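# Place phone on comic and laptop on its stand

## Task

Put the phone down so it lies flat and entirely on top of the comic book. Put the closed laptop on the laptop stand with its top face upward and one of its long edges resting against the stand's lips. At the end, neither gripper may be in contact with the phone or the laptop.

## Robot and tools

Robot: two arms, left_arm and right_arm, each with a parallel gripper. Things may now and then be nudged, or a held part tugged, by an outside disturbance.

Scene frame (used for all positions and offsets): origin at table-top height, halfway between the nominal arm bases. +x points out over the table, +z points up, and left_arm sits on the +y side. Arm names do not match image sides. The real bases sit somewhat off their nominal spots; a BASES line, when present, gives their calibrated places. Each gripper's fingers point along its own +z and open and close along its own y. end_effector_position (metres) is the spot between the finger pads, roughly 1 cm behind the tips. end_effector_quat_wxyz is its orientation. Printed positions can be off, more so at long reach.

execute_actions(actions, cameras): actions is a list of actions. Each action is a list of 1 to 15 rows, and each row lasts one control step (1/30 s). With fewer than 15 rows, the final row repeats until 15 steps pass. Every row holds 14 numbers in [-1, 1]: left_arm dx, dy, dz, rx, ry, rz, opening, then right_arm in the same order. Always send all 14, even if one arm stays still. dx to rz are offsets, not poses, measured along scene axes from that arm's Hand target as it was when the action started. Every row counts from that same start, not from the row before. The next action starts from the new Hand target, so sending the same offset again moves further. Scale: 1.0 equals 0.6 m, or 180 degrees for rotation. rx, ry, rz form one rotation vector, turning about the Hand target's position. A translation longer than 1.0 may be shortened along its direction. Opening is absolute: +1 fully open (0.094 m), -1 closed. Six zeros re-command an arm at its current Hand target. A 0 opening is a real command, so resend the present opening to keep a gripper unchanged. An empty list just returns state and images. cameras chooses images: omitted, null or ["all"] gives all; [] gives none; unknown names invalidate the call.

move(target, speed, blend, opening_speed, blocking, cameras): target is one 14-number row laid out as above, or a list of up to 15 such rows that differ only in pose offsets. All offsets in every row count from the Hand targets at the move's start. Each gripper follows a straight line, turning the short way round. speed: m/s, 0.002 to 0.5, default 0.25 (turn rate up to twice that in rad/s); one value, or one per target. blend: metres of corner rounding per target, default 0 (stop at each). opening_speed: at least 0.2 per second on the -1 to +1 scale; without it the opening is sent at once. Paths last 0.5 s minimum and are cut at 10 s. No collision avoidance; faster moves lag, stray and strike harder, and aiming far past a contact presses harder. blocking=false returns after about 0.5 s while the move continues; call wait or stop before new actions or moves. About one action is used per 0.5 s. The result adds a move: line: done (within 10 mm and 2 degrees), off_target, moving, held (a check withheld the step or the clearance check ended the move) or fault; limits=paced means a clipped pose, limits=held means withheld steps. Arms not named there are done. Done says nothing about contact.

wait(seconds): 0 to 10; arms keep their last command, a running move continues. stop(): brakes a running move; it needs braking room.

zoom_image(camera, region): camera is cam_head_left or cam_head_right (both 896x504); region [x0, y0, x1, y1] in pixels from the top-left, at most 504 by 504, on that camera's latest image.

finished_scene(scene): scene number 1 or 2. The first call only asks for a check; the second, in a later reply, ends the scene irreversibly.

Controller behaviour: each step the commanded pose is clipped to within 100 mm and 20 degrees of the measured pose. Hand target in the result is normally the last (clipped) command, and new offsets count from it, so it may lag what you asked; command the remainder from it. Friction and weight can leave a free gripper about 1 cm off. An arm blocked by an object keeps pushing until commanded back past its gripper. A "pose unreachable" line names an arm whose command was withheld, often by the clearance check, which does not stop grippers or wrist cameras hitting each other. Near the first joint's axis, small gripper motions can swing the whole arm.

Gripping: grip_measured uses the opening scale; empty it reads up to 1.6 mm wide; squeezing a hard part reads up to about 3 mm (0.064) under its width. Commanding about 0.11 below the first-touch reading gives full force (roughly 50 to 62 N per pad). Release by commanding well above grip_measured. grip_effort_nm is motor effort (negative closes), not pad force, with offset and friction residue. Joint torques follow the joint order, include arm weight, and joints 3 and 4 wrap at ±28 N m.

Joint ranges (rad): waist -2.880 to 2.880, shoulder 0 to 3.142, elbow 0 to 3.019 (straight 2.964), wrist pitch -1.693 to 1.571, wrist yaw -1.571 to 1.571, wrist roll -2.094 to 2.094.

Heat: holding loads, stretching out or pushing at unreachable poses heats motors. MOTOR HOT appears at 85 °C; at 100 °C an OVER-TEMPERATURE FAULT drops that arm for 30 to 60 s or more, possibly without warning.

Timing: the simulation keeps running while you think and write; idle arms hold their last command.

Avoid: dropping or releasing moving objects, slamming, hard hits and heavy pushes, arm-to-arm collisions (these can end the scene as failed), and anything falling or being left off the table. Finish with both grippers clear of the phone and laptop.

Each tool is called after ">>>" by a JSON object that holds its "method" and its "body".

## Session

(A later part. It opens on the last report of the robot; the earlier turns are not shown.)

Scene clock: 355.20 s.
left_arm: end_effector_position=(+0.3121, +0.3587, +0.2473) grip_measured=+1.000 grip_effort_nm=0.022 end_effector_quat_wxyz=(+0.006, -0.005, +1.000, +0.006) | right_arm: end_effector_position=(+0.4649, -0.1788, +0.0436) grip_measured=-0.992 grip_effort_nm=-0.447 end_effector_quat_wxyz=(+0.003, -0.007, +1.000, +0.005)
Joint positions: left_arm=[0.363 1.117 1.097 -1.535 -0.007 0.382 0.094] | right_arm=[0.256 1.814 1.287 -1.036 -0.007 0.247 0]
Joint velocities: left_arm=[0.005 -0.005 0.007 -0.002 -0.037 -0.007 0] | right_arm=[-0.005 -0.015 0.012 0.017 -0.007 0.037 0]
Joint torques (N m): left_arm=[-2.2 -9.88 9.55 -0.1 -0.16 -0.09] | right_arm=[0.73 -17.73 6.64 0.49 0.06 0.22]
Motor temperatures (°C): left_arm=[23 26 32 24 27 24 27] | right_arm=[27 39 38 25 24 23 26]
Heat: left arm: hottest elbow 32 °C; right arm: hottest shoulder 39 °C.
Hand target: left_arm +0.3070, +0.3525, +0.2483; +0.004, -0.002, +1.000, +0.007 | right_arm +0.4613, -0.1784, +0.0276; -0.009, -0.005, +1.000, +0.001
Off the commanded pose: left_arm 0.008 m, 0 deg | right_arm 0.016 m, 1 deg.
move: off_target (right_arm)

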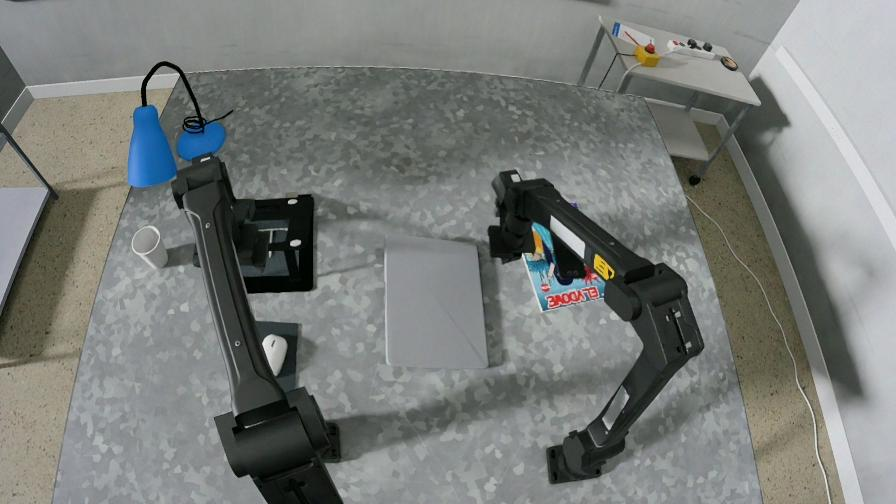

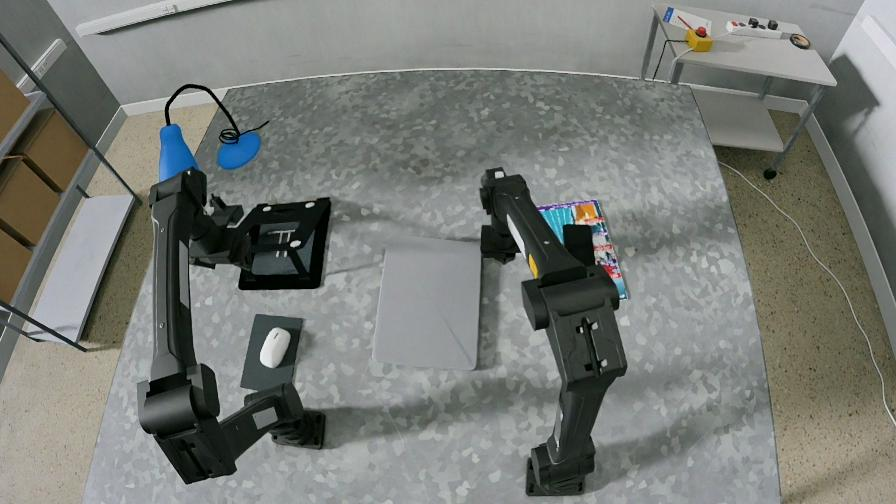

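>>> {"method": "move", "body": {"target": [0,0,0,0,0,0,1, 0,0,-0.035,0,0,0,-1], "speed": 0.05, "cameras": []}}

>>> {"method": "move", "body": {"target": [[0,0,0,0,0,0,1, 0,0.1,0,0,0,0,-1],[0,0,0,0,0,0,1, 0.01,0.25,0,0,0,0,-1],[0,0,0,0,0,0,1, -0.02,0.36,0,0,0,0,-1]], "speed": 0.06, "blend": 0.03}}

Scene clock: 361.37 s.
left_arm: end_effector_position=(+0.3121, +0.3587, +0.2473) grip_measured=+1.000 grip_effort_nm=0.017 end_effector_quat_wxyz=(+0.006, -0.005, +1.000, +0.006) | right_arm: end_effector_position=(+0.4662, -0.1784, +0.0242) grip_measured=-0.992 grip_effort_nm=-0.442 end_effector_quat_wxyz=(+0.005, -0.007, +1.000, +0.005)
Joint positions: left_arm=[0.363 1.117 1.097 -1.535 -0.007 0.382 0.094] | right_arm=[0.256 1.842 1.268 -0.986 -0.007 0.247 0]
Joint velocities: left_arm=[-0.015 -0.005 -0.002 -0.012 -0.051 0.037 0] | right_arm=[-0.024 -0.005 0.012 -0.007 -0.037 -0.007 0]
Joint torques (N m): left_arm=[-2.49 -9 9.58 -0.03 -0.11 -0.07] | right_arm=[0.67 -17.08 6.19 0.5 0.05 0.21]
Motor temperatures (°C): left_arm=[23 26 32 24 27 24 27] | right_arm=[27 38 37 25 24 23 26]
Heat: left arm: hottest elbow 32 °C; right arm: hottest shoulder 38 °C.
Hand target: left_arm +0.3070, +0.3525, +0.2483; +0.004, -0.002, +1.000, +0.007 | right_arm +0.4613, -0.1787, +0.0068; -0.009, -0.005, +1.000, +0.001
Off the commanded pose: left_arm 0.008 m, 0 deg | right_arm 0.018 m, 2 deg.
move: off_target (right_arm)
No camera images: "cameras" was empty.

Scene clock: 365.67 s.
left_arm: end_effector_position=(+0.3121, +0.3587, +0.2473) grip_measured=+1.000 grip_effort_nm=0.017 end_effector_quat_wxyz=(+0.006, -0.005, +1.000, +0.006) | right_arm: end_effector_position=(+0.4558, +0.0123, +0.0150) grip_measured=-0.992 grip_effort_nm=-0.437 end_effector_quat_wxyz=(+0.002, +0.008, +1.000, -0.001)
Joint positions: left_arm=[0.363 1.117 1.097 -1.535 -0.007 0.382 0.094] | right_arm=[0.586 2.016 1.519 -1.071 0.004 0.607 0]
Joint velocities: left_arm=[0.005 -0.005 -0.002 0.012 -0.022 -0.037 0] | right_arm=[0.005 -0.015 -0.017 -0.007 0.007 -0.007 0.001]
Joint torques (N m): left_arm=[-2.61 -9.82 9.63 0.05 -0.12 -0.04] | right_arm=[3.08 -18.84 10.36 -0.38 -0.52 0.22]
Motor temperatures (°C): left_arm=[23 26 32 24 27 24 27] | right_arm=[27 38 38 25 24 23 26]
Heat: left arm: hottest elbow 32 °C; right arm: hottest shoulder 38 °C.
Hand target: left_arm +0.3070, +0.3525, +0.2483; +0.004, -0.002, +1.000, +0.007 | right_arm +0.4507, +0.0374, +0.0029; -0.011, -0.005, +1.000, +0.001
Off the commanded pose: left_arm 0.008 m, 0 deg | right_arm 0.027 m, 2 deg.
move: off_target (right_arm)

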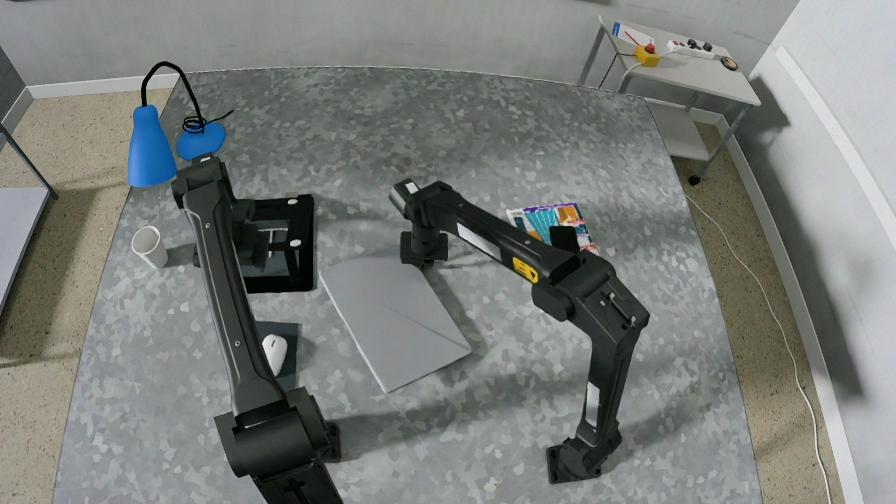

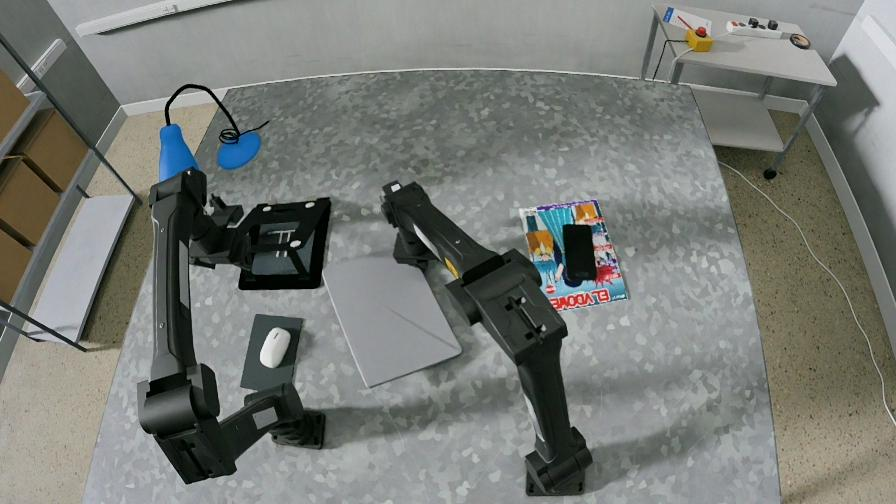

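>>> {"method": "move", "body": {"target": [[0,0,0,0,0,0,-1, 0.06,-0.1,0,0,0,0,-1],[0,0,0,0,0,0,-1, 0.06,-0.1,0.25,0,0,0,-1],[-0.14,-0.26,-0.18,0,0,0,-1, 0.0,-0.5,0.3,0,0,0,-1],[-0.14,-0.26,-0.395,0,0,0,-1, 0.0,-0.5,0.3,0,0,0,-1]], "speed": 0.2, "blend": 0.02}}

Scene clock: 374.60 s.
left_arm: end_effector_position=(+0.2219, +0.1966, +0.0180) grip_measured=-0.987 grip_effort_nm=-0.686 end_effector_quat_wxyz=(+0.009, -0.005, +1.000, +0.003) | right_arm: end_effector_position=(+0.4558, -0.2575, +0.1839) grip_measured=-0.992 grip_effort_nm=-0.437 end_effector_quat_wxyz=(-0.007, -0.004, +1.000, +0.001)
Joint positions: left_arm=[-0.274 1.022 0.391 -0.923 -0.011 -0.256 0.001] | right_arm=[0.106 1.641 1.447 -1.391 -0.003 0.104 0]
Joint velocities: left_arm=[-0.005 -0.005 0.002 -0.007 0.037 0.037 0.001] | right_arm=[-0.005 0.005 -0.007 -0.012 -0.022 -0.037 0]
Joint torques (N m): left_arm=[-2.2 -3.37 7.87 0.83 -0.19 -0.07] | right_arm=[0.21 -19.14 7.16 -0.1 0 0.09]
Motor temperatures (°C): left_arm=[23 26 32 24 27 24 27] | right_arm=[27 39 38 25 24 23 26]
Heat: left arm: hottest elbow 32 °C; right arm: hottest shoulder 39 °C.
Hand target: left_arm +0.2198, +0.1947, +0.0135; +0.007, -0.002, +1.000, +0.006 | right_arm +0.4492, -0.2605, +0.1877; -0.008, -0.005, +1.000, +0.001
Off the commanded pose: left_arm 0.007 m, 1 deg | right_arm 0.007 m, 0 deg.
move: done

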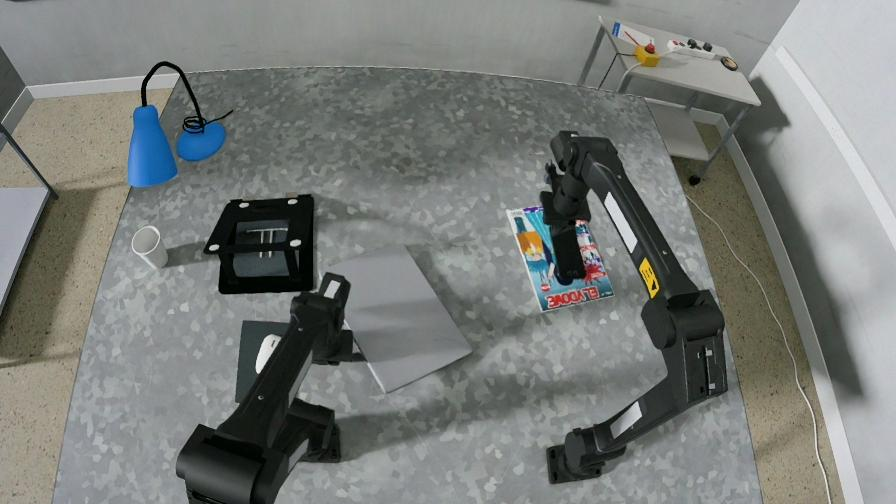

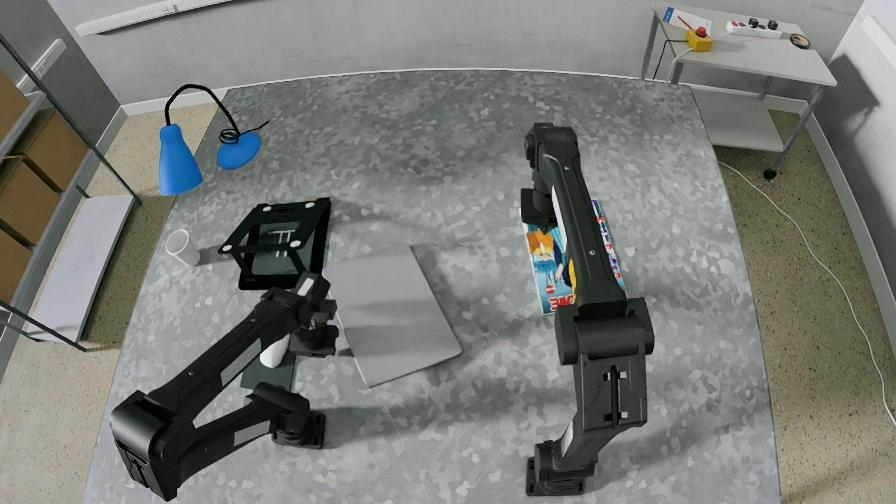

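>>> {"method": "move", "body": {"target": [[-0.02,-0.15,0,0,0,0,-1, 0.0,0,0,0,0,0,-1],[0.02,-0.29,0,0,0,0,-1, 0.0,0,0,0,0,0,-1],[0.1,-0.41,0,0,0,0,-1, 0.0,0,0,0,0,0,-1]], "speed": 0.06, "blend": 0.03}}

Scene clock: 382.17 s.
left_arm: end_effector_position=(+0.2552, -0.0191, +0.0103) grip_measured=-0.987 grip_effort_nm=-0.681 end_effector_quat_wxyz=(-0.014, -0.003, +0.999, +0.031) | right_arm: end_effector_position=(+0.4558, -0.2575, +0.1839) grip_measured=-0.992 grip_effort_nm=-0.442 end_effector_quat_wxyz=(-0.007, -0.004, +1.000, +0.001)
Joint positions: left_arm=[-0.902 1.535 0.801 -0.903 -0.018 -0.88 0.001] | right_arm=[0.106 1.641 1.447 -1.391 -0.003 0.104 0]
Joint velocities: left_arm=[-0.024 -0.005 0.007 -0.002 0.037 -0.051 0.001] | right_arm=[-0.034 0.005 -0.007 -0.007 0.007 0.037 -0.001]
Joint torques (N m): left_arm=[-1.79 -9.88 13.35 1.63 -0.02 -0.08] | right_arm=[0.21 -19.14 7.13 -0.09 0 0.09]
Motor temperatures (°C): left_arm=[23 26 33 24 27 24 27] | right_arm=[27 39 38 25 24 23 26]
Heat: left arm: hottest elbow 33 °C; right arm: hottest shoulder 39 °C.
Hand target: left_arm +0.2773, -0.0523, +0.0146; +0.008, -0.002, +1.000, +0.003 | right_arm +0.4492, -0.2605, +0.1877; -0.008, -0.005, +1.000, +0.001
Off the commanded pose: left_arm 0.041 m, 4 deg | right_arm 0.008 m, 0 deg.
move: off_target (left_arm)

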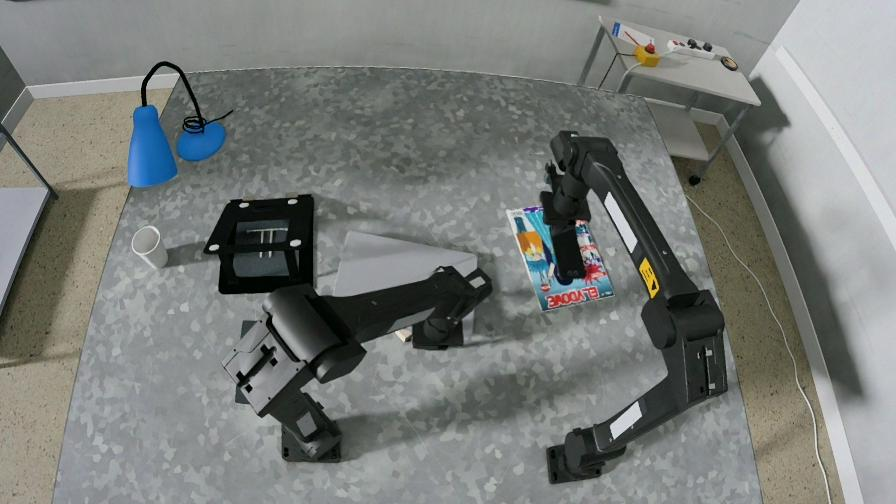

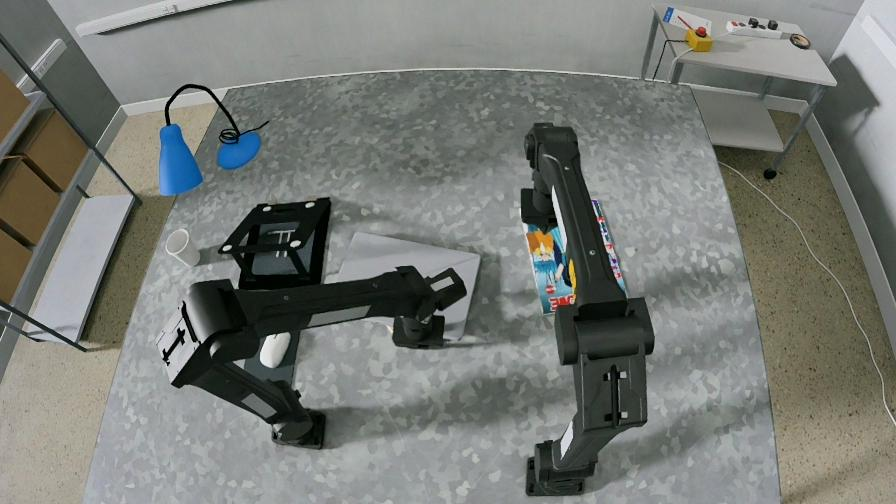

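>>> {"method": "move", "body": {"target": [0.08,-0.04,0,0,0,0,-1, 0.0,0,0,0,0,0,-1], "speed": 0.05}}

Scene clock: 388.13 s.
left_arm: end_effector_position=(+0.2972, -0.0609, +0.0110) grip_measured=-0.987 grip_effort_nm=-0.676 end_effector_quat_wxyz=(-0.005, +0.004, +1.000, +0.017) | right_arm: end_effector_position=(+0.4558, -0.2575, +0.1839) grip_measured=-0.992 grip_effort_nm=-0.437 end_effector_quat_wxyz=(-0.007, -0.004, +1.000, +0.001)
Joint positions: left_arm=[-0.888 1.647 0.947 -0.903 -0.016 -0.851 0.001] | right_arm=[0.106 1.641 1.447 -1.391 -0.003 0.104 0]
Joint velocities: left_arm=[-0.005 0.005 -0.002 0.002 -0.007 0.007 0] | right_arm=[0.005 -0.005 0.002 -0.007 -0.037 0.051 -0.001]
Joint torques (N m): left_arm=[0.15 -11.46 13.49 0.72 -0.13 0.17] | right_arm=[0.15 -19.19 7.15 -0.09 0 0.09]
Motor temperatures (°C): left_arm=[23 26 33 24 26 24 27] | right_arm=[27 39 38 25 24 23 26]
Heat: left arm: hottest elbow 33 °C; right arm: hottest shoulder 39 °C.
Hand target: left_arm +0.3250, -0.0769, +0.0142; +0.009, -0.002, +1.000, +0.004 | right_arm +0.4492, -0.2605, +0.1877; -0.008, -0.005, +1.000, +0.001
Off the commanded pose: left_arm 0.032 m, 2 deg | right_arm 0.008 m, 0 deg.
move: off_target (left_arm)

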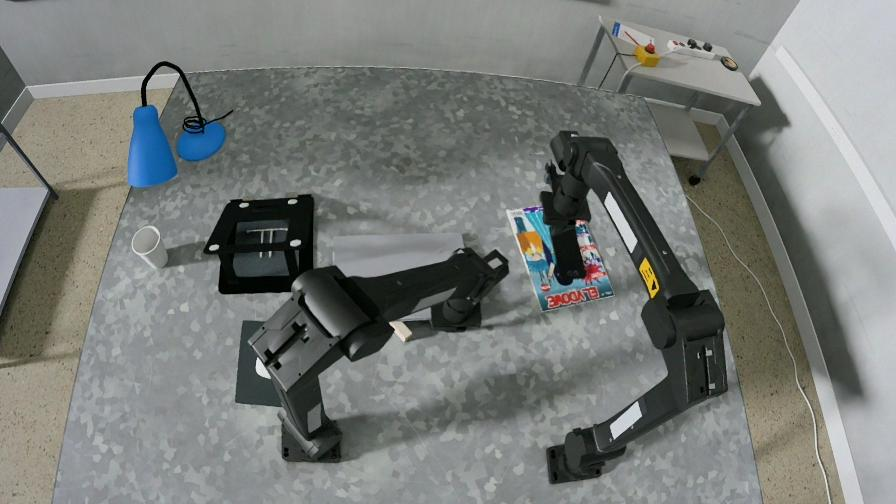

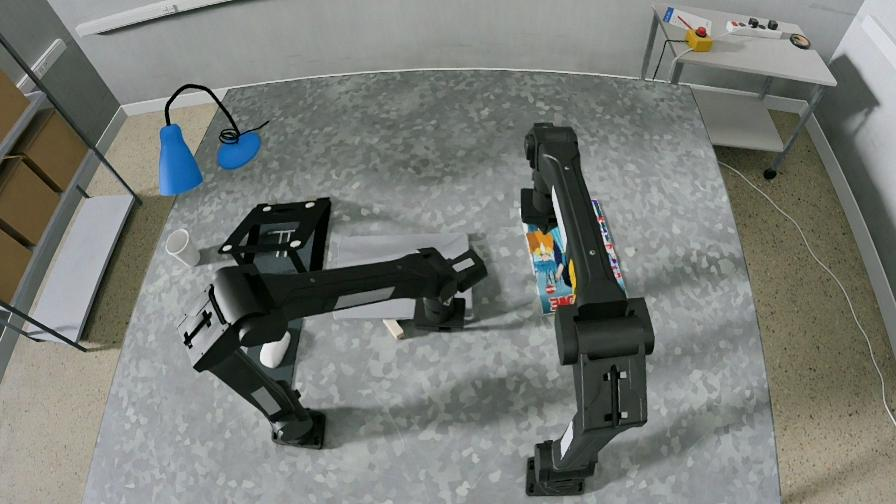

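>>> {"method": "move", "body": {"target": [[-0.09,0.02,0,0,0,0,-1, 0.0,0,0,0,0,0,-1],[-0.09,0.02,0.3,0,0,0,-1, 0.0,0,0,0,0,0,-1],[-0.09,0.5,0.35,0,0,0,-1, 0.0,0,0,0,0,0,-1]], "speed": 0.2, "blend": 0.02}}

>>> {"method": "zoom_image", "body": {"camera": "cam_head_left", "region": [300, 210, 500, 360]}}

>>> {"method": "zoom_image", "body": {"camera": "cam_head_right", "region": [300, 210, 500, 360]}}

Scene clock: 395.43 s.
left_arm: end_effector_position=(+0.2817, +0.2208, +0.2233) grip_measured=-0.987 grip_effort_nm=-0.681 end_effector_quat_wxyz=(+0.010, +0.001, +1.000, +0.008) | right_arm: end_effector_position=(+0.4558, -0.2575, +0.1839) grip_measured=-0.992 grip_effort_nm=-0.432 end_effector_quat_wxyz=(-0.007, -0.004, +1.000, +0.001)
Joint positions: left_arm=[-0.126 0.971 0.938 -1.521 -0.018 -0.095 0.001] | right_arm=[0.106 1.641 1.447 -1.391 -0.003 0.104 0]
Joint velocities: left_arm=[0.015 -0.015 0.002 -0.002 -0.066 -0.066 0] | right_arm=[0.005 0.005 0.002 0.002 0.022 -0.037 0]
Joint torques (N m): left_arm=[0.21 -6.07 10.19 -0.12 0.11 0.12] | right_arm=[0.15 -19.25 7.15 -0.09 -0.01 0.09]
Motor temperatures (°C): left_arm=[23 26 33 24 26 24 27] | right_arm=[27 39 38 25 24 23 26]
Heat: left arm: hottest elbow 33 °C; right arm: hottest shoulder 39 °C.
Hand target: left_arm +0.2777, +0.2244, +0.2237; +0.007, -0.002, +1.000, +0.007 | right_arm +0.4492, -0.2605, +0.1877; -0.008, -0.005, +1.000, +0.001
Off the commanded pose: left_arm 0.011 m, 1 deg | right_arm 0.008 m, 0 deg.
move: off_target (left_arm)

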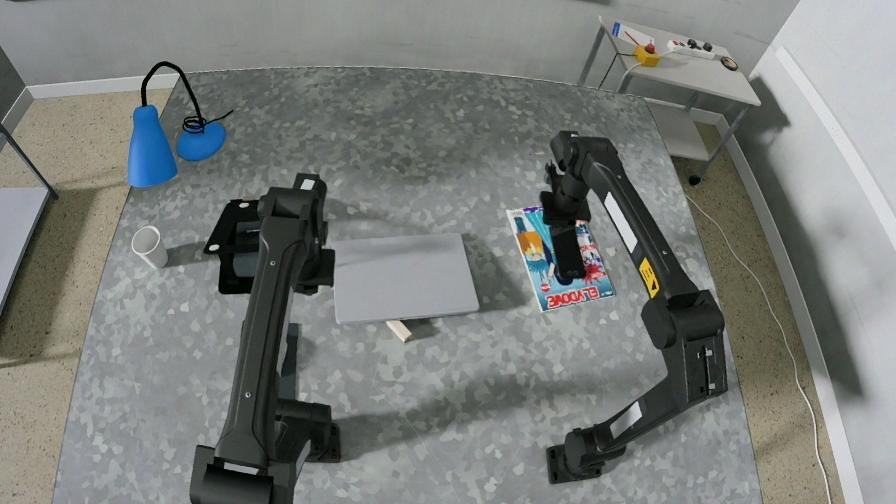

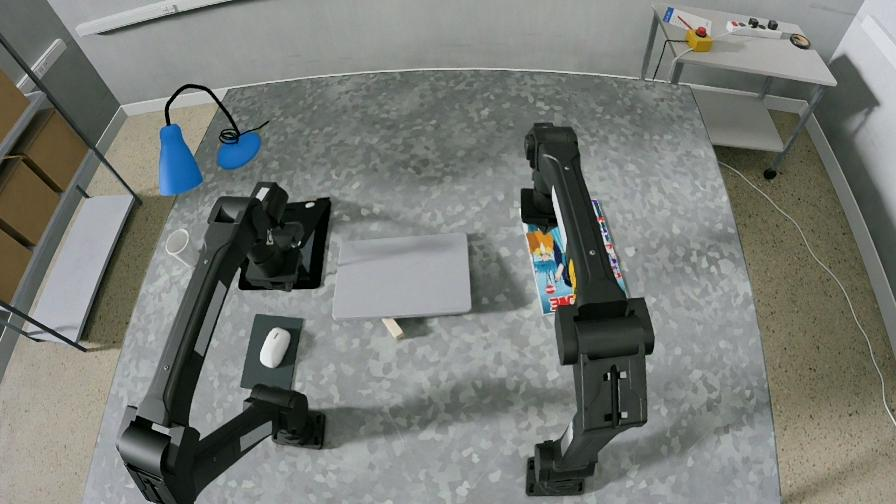

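Scaled by 2.520.

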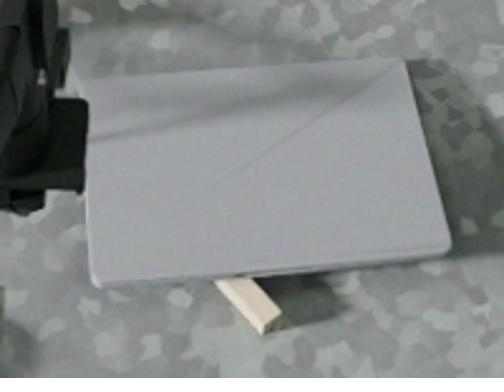

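Scaled by 2.520.

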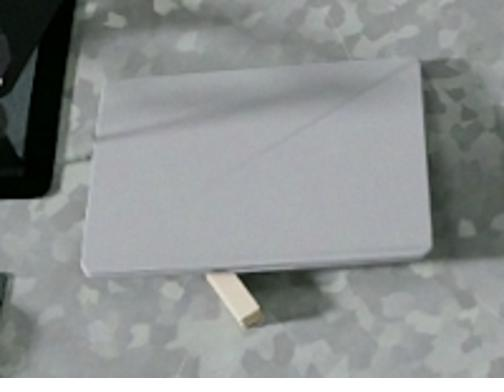

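>>> {"method": "zoom_image", "body": {"camera": "cam_head_left", "region": [325, 290, 495, 350]}}

>>> {"method": "zoom_image", "body": {"camera": "cam_head_right", "region": [325, 290, 495, 350]}}

>>> {"method": "zoom_image", "body": {"camera": "cam_head_left", "region": [440, 225, 490, 325]}}

>>> {"method": "zoom_image", "body": {"camera": "cam_head_left", "region": [325, 225, 385, 335]}}

Scaled by 2.965.

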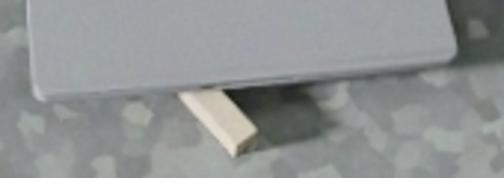

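Scaled by 2.965.

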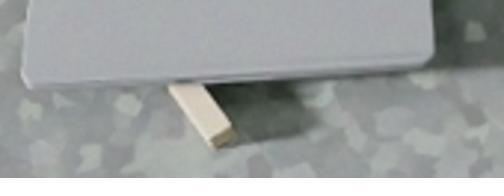

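Scaled by 5.040.

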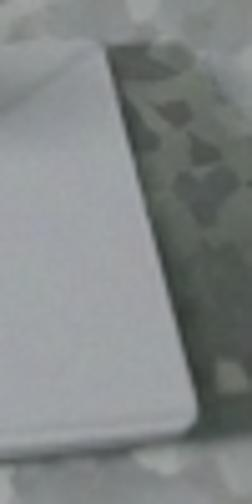

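Scaled by 4.582.

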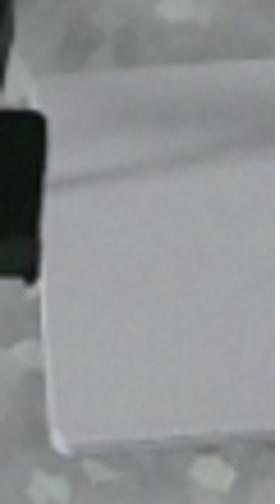

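>>> {"method": "move", "body": {"target": [0,0.15,0.05,0,0,0,-1, -0.35,0.267,0.083,0.2596,-0.2596,-0.449,0], "speed": 0.25}}

Scene clock: 447.17 s.
left_arm: end_effector_position=(+0.2629, +0.3075, +0.2280) grip_measured=-0.987 grip_effort_nm=-0.681 end_effector_quat_wxyz=(-0.019, +0.002, +1.000, +0.003) | right_arm: end_effector_position=(+0.2433, -0.0972, +0.2381) grip_measured=-0.001 grip_effort_nm=0.061 end_effector_quat_wxyz=(+0.363, +0.555, +0.654, +0.364)
Joint positions: left_arm=[0.236 0.977 0.954 -1.583 -0.016 0.268 0.001] | right_arm=[1.029 0.802 0.589 -0.531 0.801 2.075 0.047]
Joint velocities: left_arm=[-0.015 0.015 -0.012 -0.012 0.022 0.022 0] | right_arm=[-0.005 -0.005 0.002 0.022 0.022 -0.007 0]
Joint torques (N m): left_arm=[-0.62 -5.01 16.83 -0.2 0.13 0.07] | right_arm=[1.44 -5.48 8.17 1.63 0.47 0.18]
Motor temperatures (°C): left_arm=[23 25 33 24 26 24 27] | right_arm=[27 39 37 25 24 23 26]
Heat: left arm: hottest elbow 33 °C; right arm: hottest shoulder 39 °C.
Hand target: left_arm +0.2785, +0.3151, +0.2529; +0.005, -0.002, +1.000, +0.007 | right_arm +0.2386, -0.0958, +0.2375; +0.354, +0.602, +0.623, +0.351
Off the commanded pose: left_arm 0.030 m, 3 deg | right_arm 0.005 m, 7 deg.
joint sent to its limit (right arm) — joint 6 (wrist roll), upper limit. The joint targets are off in position and orientation.
move: off_target (left_arm, right_arm)

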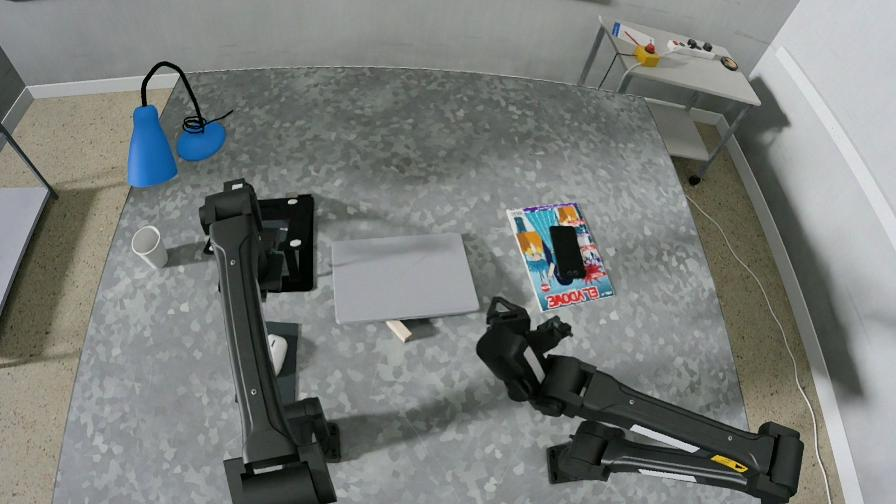

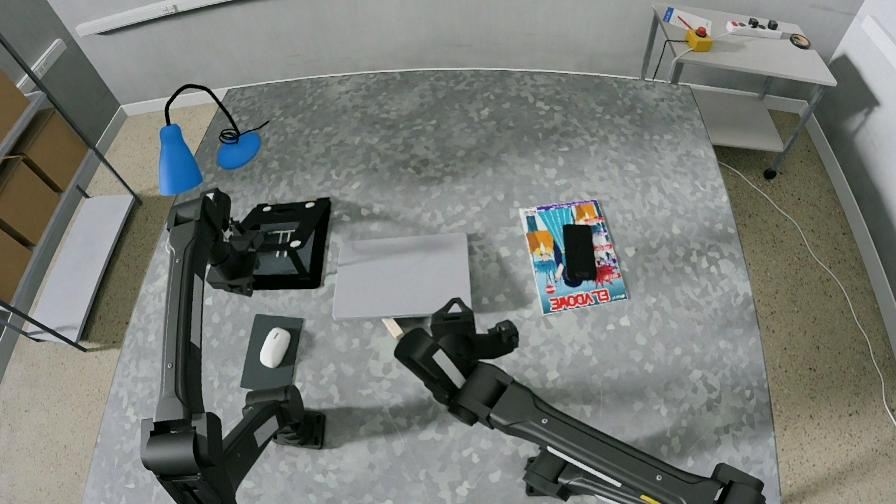

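>>> {"method": "move", "body": {"target": [-0.064,-0.525,-0.17,0.279,-0.226,-0.39,0, 0.18,-0.42,0.05,-0.2596,0.2596,0.449,-1], "speed": 0.22}}

>>> {"method": "zoom_image", "body": {"camera": "cam_head_left", "region": [325, 250, 495, 390]}}

>>> {"method": "zoom_image", "body": {"camera": "cam_head_right", "region": [325, 250, 495, 390]}}

Scene clock: 472.07 s.
left_arm: end_effector_position=(+0.2383, -0.0003, +0.1602) grip_measured=-0.002 grip_effort_nm=0.129 end_effector_quat_wxyz=(+0.333, +0.532, +0.678, +0.383) | right_arm: end_effector_position=(+0.3295, -0.3448, +0.2497) grip_measured=-0.992 grip_effort_nm=-0.437 end_effector_quat_wxyz=(-0.015, -0.014, +1.000, +0.009)
Joint positions: left_arm=[-1.387 1.186 0.667 -1.01 -1.065 -0.004 0.047] | right_arm=[-0.104 1.3 1.252 -1.555 -0.015 -0.127 0]
Joint velocities: left_arm=[-0.005 -0.015 -0.002 -0.002 0.007 -0.095 0.002] | right_arm=[-0.024 0.015 -0.007 0.007 -0.007 0.022 -0.002]
Joint torques (N m): left_arm=[-2.55 -7.06 8.47 0.94 -0.72 0.04] | right_arm=[-0.26 -9.76 12.81 -0.25 0.09 0.05]
Motor temperatures (°C): left_arm=[23 25 36 24 27 24 27] | right_arm=[27 36 38 25 24 23 26]
Heat: left arm: hottest elbow 36 °C; right arm: hottest elbow 38 °C.
Hand target: left_arm +0.2353, -0.0017, +0.1557; +0.334, +0.539, +0.671, +0.385 | right_arm +0.3463, -0.3517, +0.2660; +0.000, -0.012, +1.000, +0.007
Off the commanded pose: left_arm 0.010 m, 2 deg | right_arm 0.025 m, 2 deg.
move: off_target (right_arm)

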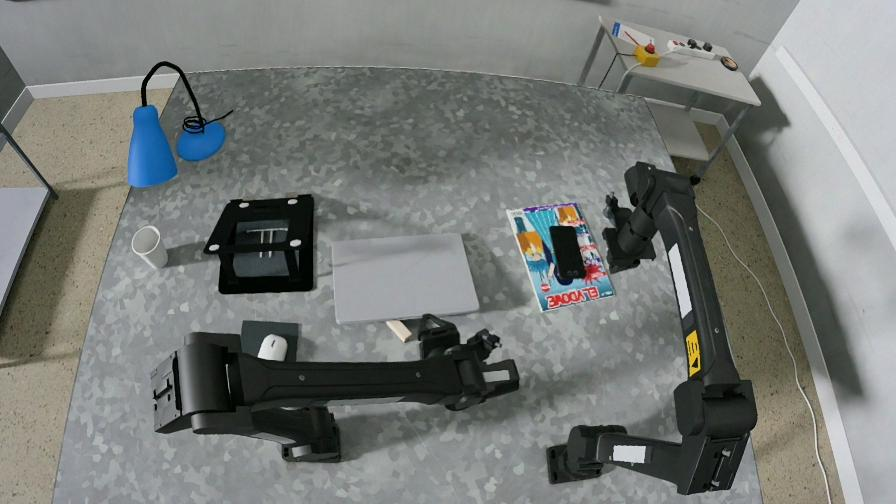

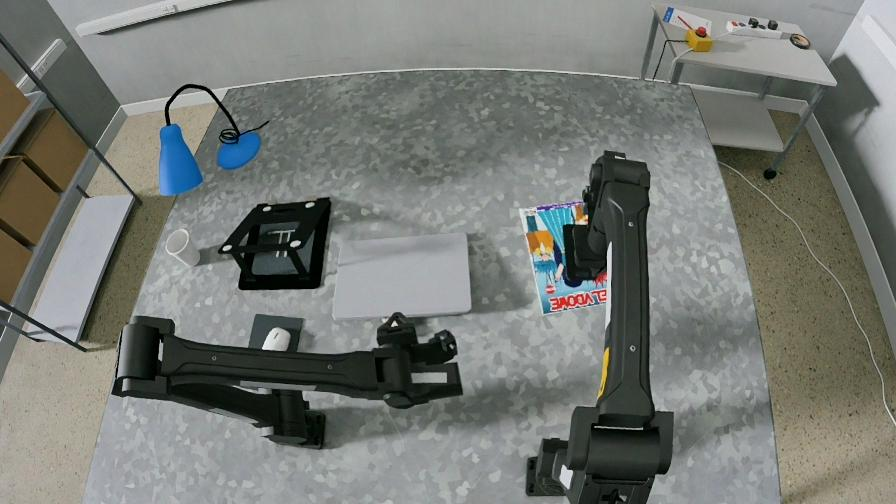

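Scaled by 2.965.

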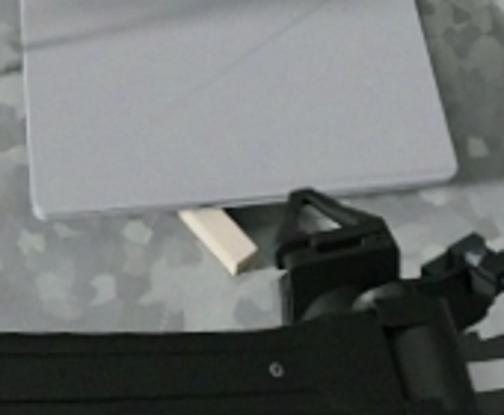

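Scaled by 2.965.

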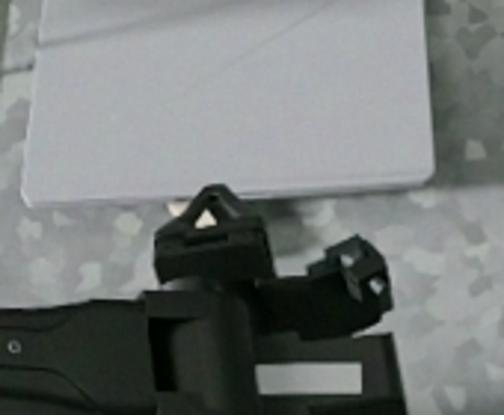

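>>> {"method": "move", "body": {"target": [0,0.017,-0.187,0,0,0,0, 0,0,0,0,0,0,-1], "speed": 0.12}}

>>> {"method": "zoom_image", "body": {"camera": "cam_head_left", "region": [365, 270, 485, 370]}}

>>> {"method": "zoom_image", "body": {"camera": "cam_head_right", "region": [365, 270, 485, 370]}}

Scene clock: 480.97 s.
left_arm: end_effector_position=(+0.2361, +0.0099, +0.0483) grip_measured=-0.002 grip_effort_nm=0.129 end_effector_quat_wxyz=(+0.335, +0.533, +0.677, +0.382) | right_arm: end_effector_position=(+0.3294, -0.3448, +0.2497) grip_measured=-0.992 grip_effort_nm=-0.442 end_effector_quat_wxyz=(-0.015, -0.014, +1.000, +0.009)
Joint positions: left_arm=[-1.387 1.437 0.492 -0.576 -1.065 0.005 0.047] | right_arm=[-0.104 1.3 1.252 -1.556 -0.015 -0.127 0]
Joint velocities: left_arm=[-0.015 -0.015 -0.002 0.002 0.022 -0.007 -0.001] | right_arm=[-0.015 -0.015 0.012 -0.022 0.022 0.037 0]
Joint torques (N m): left_arm=[-2.61 -7.82 5.5 0.64 -0.72 0.04] | right_arm=[-0.38 -9.76 12.82 -0.24 0.08 0.08]
Motor temperatures (°C): left_arm=[23 25 35 24 27 24 27] | right_arm=[27 36 41 25 24 23 26]
Heat: left arm: hottest elbow 35 °C; right arm: hottest elbow 41 °C.
Hand target: left_arm +0.2338, +0.0109, +0.0444; +0.334, +0.539, +0.671, +0.385 | right_arm +0.3463, -0.3517, +0.2660; +0.000, -0.012, +1.000, +0.007
Off the commanded pose: left_arm 0.005 m, 1 deg | right_arm 0.024 m, 2 deg.
move: off_target (right_arm)

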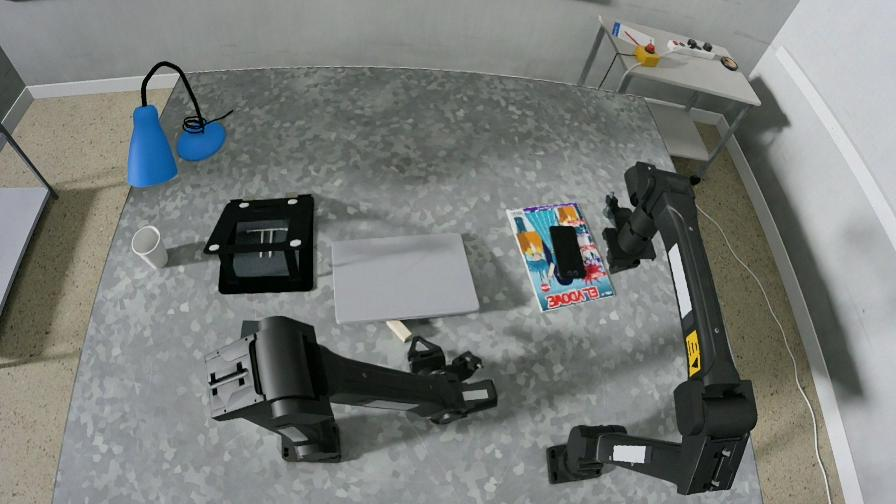

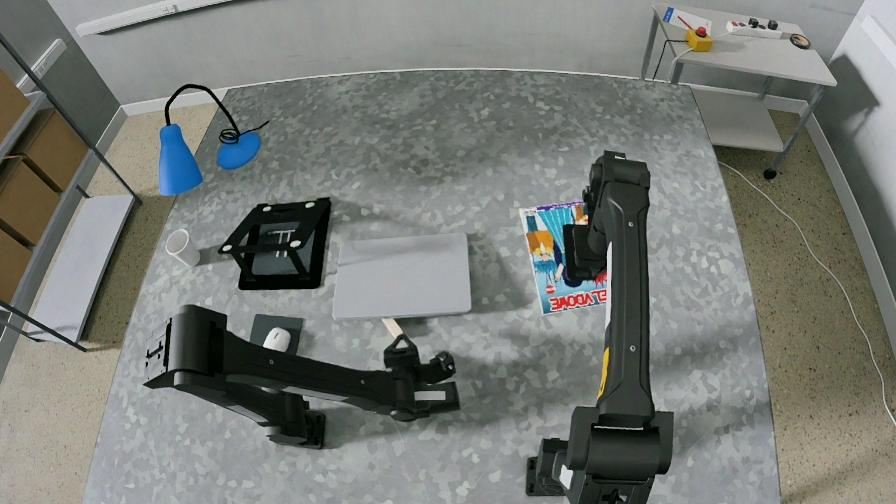

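Scaled by 4.200.

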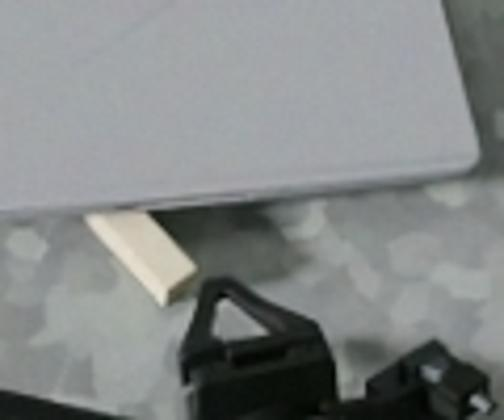

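Scaled by 4.200.

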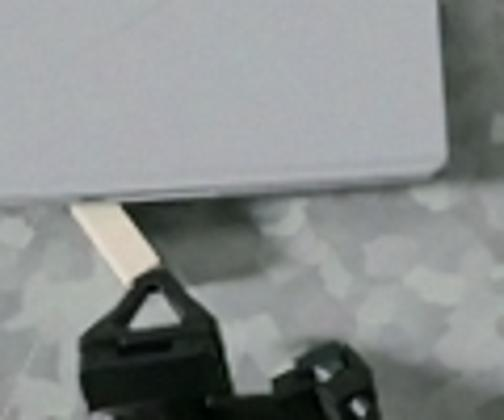

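>>> {"method": "move", "body": {"target": [[0,-0.037,0.0,0,0,0,0, 0,0,0,0,0,0,-1],[0,-0.037,-0.02,0,0,0,0, 0,0,0,0,0,0,-1]], "speed": 0.06}}

>>> {"method": "zoom_image", "body": {"camera": "cam_head_left", "region": [365, 270, 485, 370]}}

>>> {"method": "zoom_image", "body": {"camera": "cam_head_right", "region": [365, 270, 485, 370]}}

Scene clock: 491.43 s.
left_arm: end_effector_position=(+0.2325, +0.0125, +0.0291) grip_measured=-0.002 grip_effort_nm=0.129 end_effector_quat_wxyz=(+0.316, +0.546, +0.665, +0.400) | right_arm: end_effector_position=(+0.3294, -0.3448, +0.2497) grip_measured=-0.992 grip_effort_nm=-0.437 end_effector_quat_wxyz=(-0.015, -0.014, +1.000, +0.009)
Joint positions: left_arm=[-1.4 1.522 0.497 -0.572 -1.07 -0.013 0.047] | right_arm=[-0.104 1.3 1.252 -1.556 -0.015 -0.127 0]
Joint velocities: left_arm=[-0.015 0.005 -0.017 -0.007 -0.037 -0.037 0.001] | right_arm=[0.005 -0.005 0.007 -0.007 -0.051 -0.007 0]
Joint torques (N m): left_arm=[-2.49 -8.12 9.25 0.84 -0.54 -0.13] | right_arm=[-0.26 -9.7 12.82 -0.27 0.09 0.09]
Motor temperatures (°C): left_arm=[23 25 34 24 27 24 27] | right_arm=[27 35 43 25 24 23 26]
Heat: left arm: hottest elbow 34 °C; right arm: hottest elbow 43 °C.
Hand target: left_arm +0.2335, -0.0110, +0.0321; +0.334, +0.539, +0.671, +0.384 | right_arm +0.3463, -0.3517, +0.2660; +0.000, -0.012, +1.000, +0.007
Off the commanded pose: left_arm 0.024 m, 3 deg | right_arm 0.024 m, 2 deg.
move: off_target (left_arm, right_arm)

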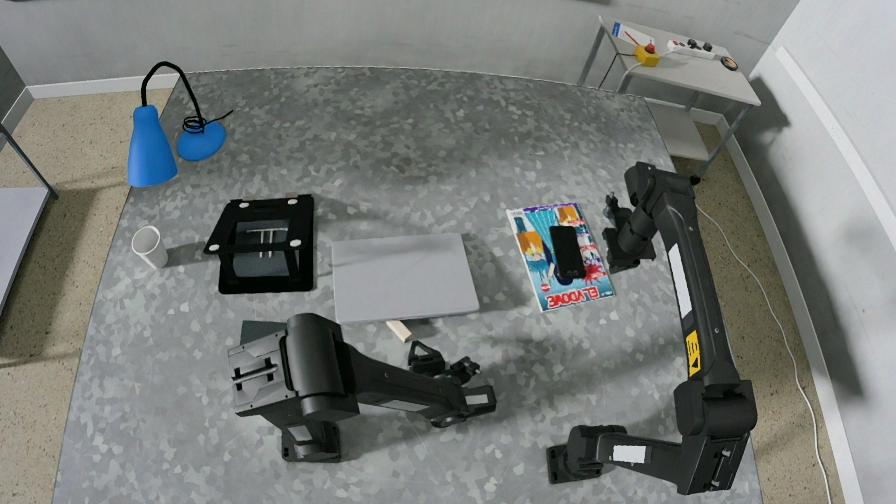

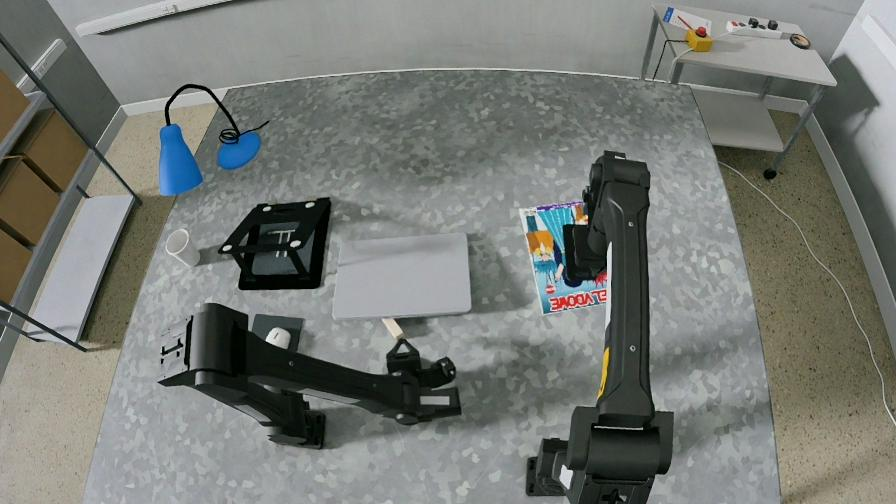

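Scaled by 4.200.

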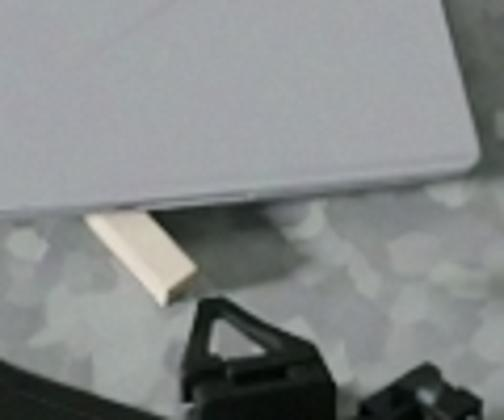

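Scaled by 4.200.

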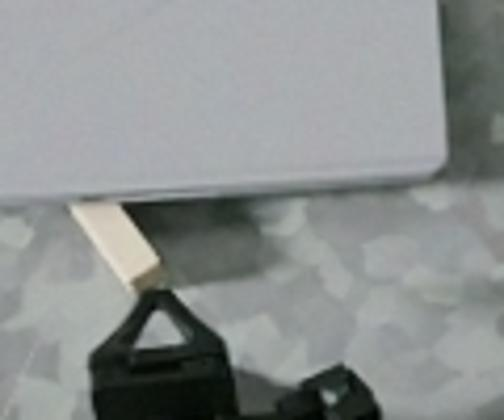

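>>> {"method": "move", "body": {"target": [[0,0,0.035,0,0,0,0, 0,0,0,0,0,0,-1],[-0.01,-0.08,0.035,0,0,0,0, 0,0,0,0,0,0,-1]], "speed": 0.06}}

>>> {"method": "zoom_image", "body": {"camera": "cam_head_left", "region": [365, 270, 485, 370]}}

>>> {"method": "zoom_image", "body": {"camera": "cam_head_right", "region": [365, 270, 485, 370]}}

Scene clock: 495.67 s.
left_arm: end_effector_position=(+0.2288, -0.0386, +0.0466) grip_measured=-0.002 grip_effort_nm=0.125 end_effector_quat_wxyz=(+0.324, +0.542, +0.668, +0.395) | right_arm: end_effector_position=(+0.3294, -0.3448, +0.2497) grip_measured=-0.992 grip_effort_nm=-0.442 end_effector_quat_wxyz=(-0.015, -0.014, +1.000, +0.009)
Joint positions: left_arm=[-1.444 1.579 0.65 -0.726 -1.07 -0.101 0.047] | right_arm=[-0.104 1.3 1.252 -1.556 -0.015 -0.127 0]
Joint velocities: left_arm=[-0.005 -0.015 0.007 0.007 -0.007 -0.095 0] | right_arm=[0.005 0.005 0.007 0.007 0.022 0.037 -0.001]
Joint torques (N m): left_arm=[-2.73 -10.17 10.44 -0.18 -0.48 -0.14] | right_arm=[-0.26 -9.82 12.81 -0.23 0.08 0.09]
Motor temperatures (°C): left_arm=[23 25 34 24 27 24 27] | right_arm=[27 35 44 25 24 23 26]
Heat: left arm: hottest elbow 34 °C; right arm: hottest elbow 44 °C.
Hand target: left_arm +0.2276, -0.0596, +0.0523; +0.334, +0.539, +0.671, +0.384 | right_arm +0.3463, -0.3517, +0.2660; +0.000, -0.012, +1.000, +0.007
Off the commanded pose: left_arm 0.021 m, 2 deg | right_arm 0.024 m, 2 deg.
move: off_target (left_arm, right_arm)

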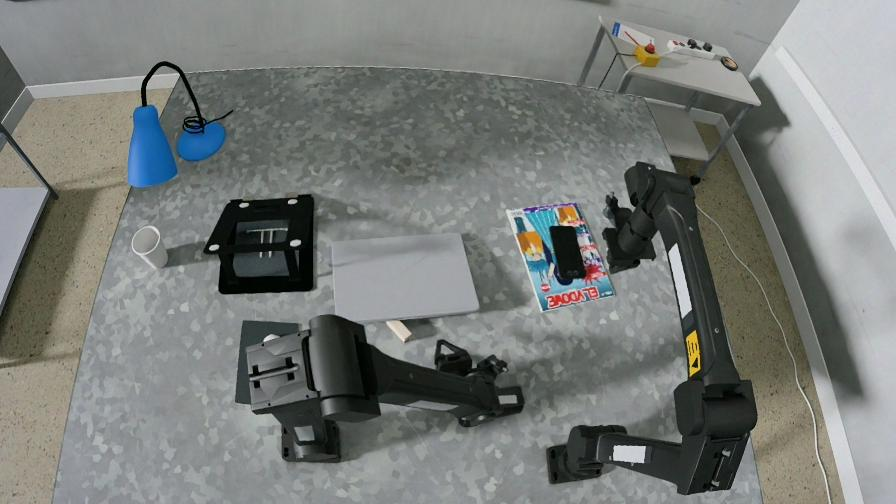

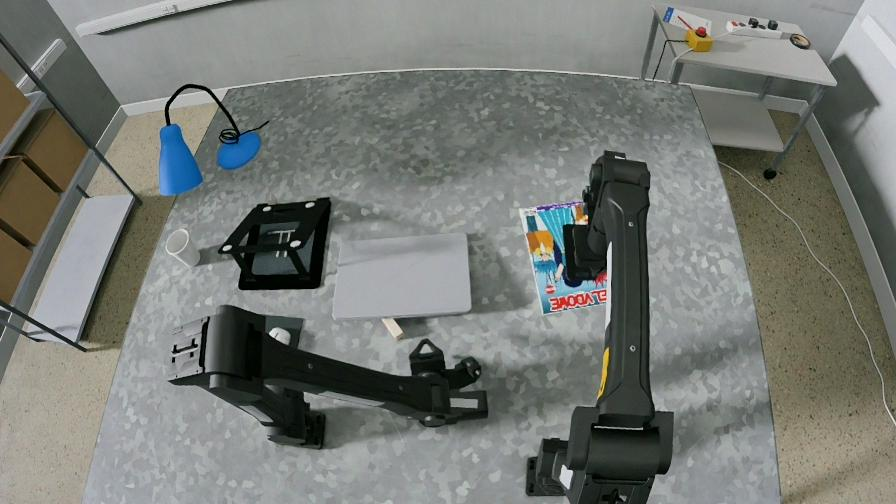

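Scaled by 4.200.

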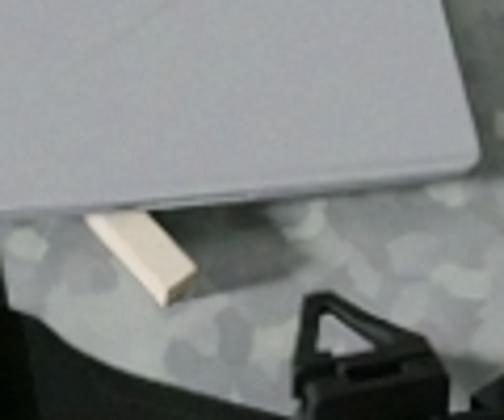

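Scaled by 4.200.

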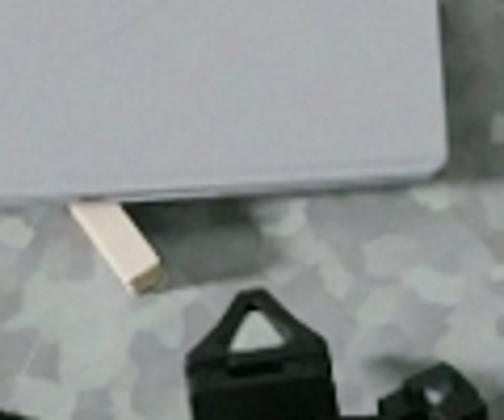

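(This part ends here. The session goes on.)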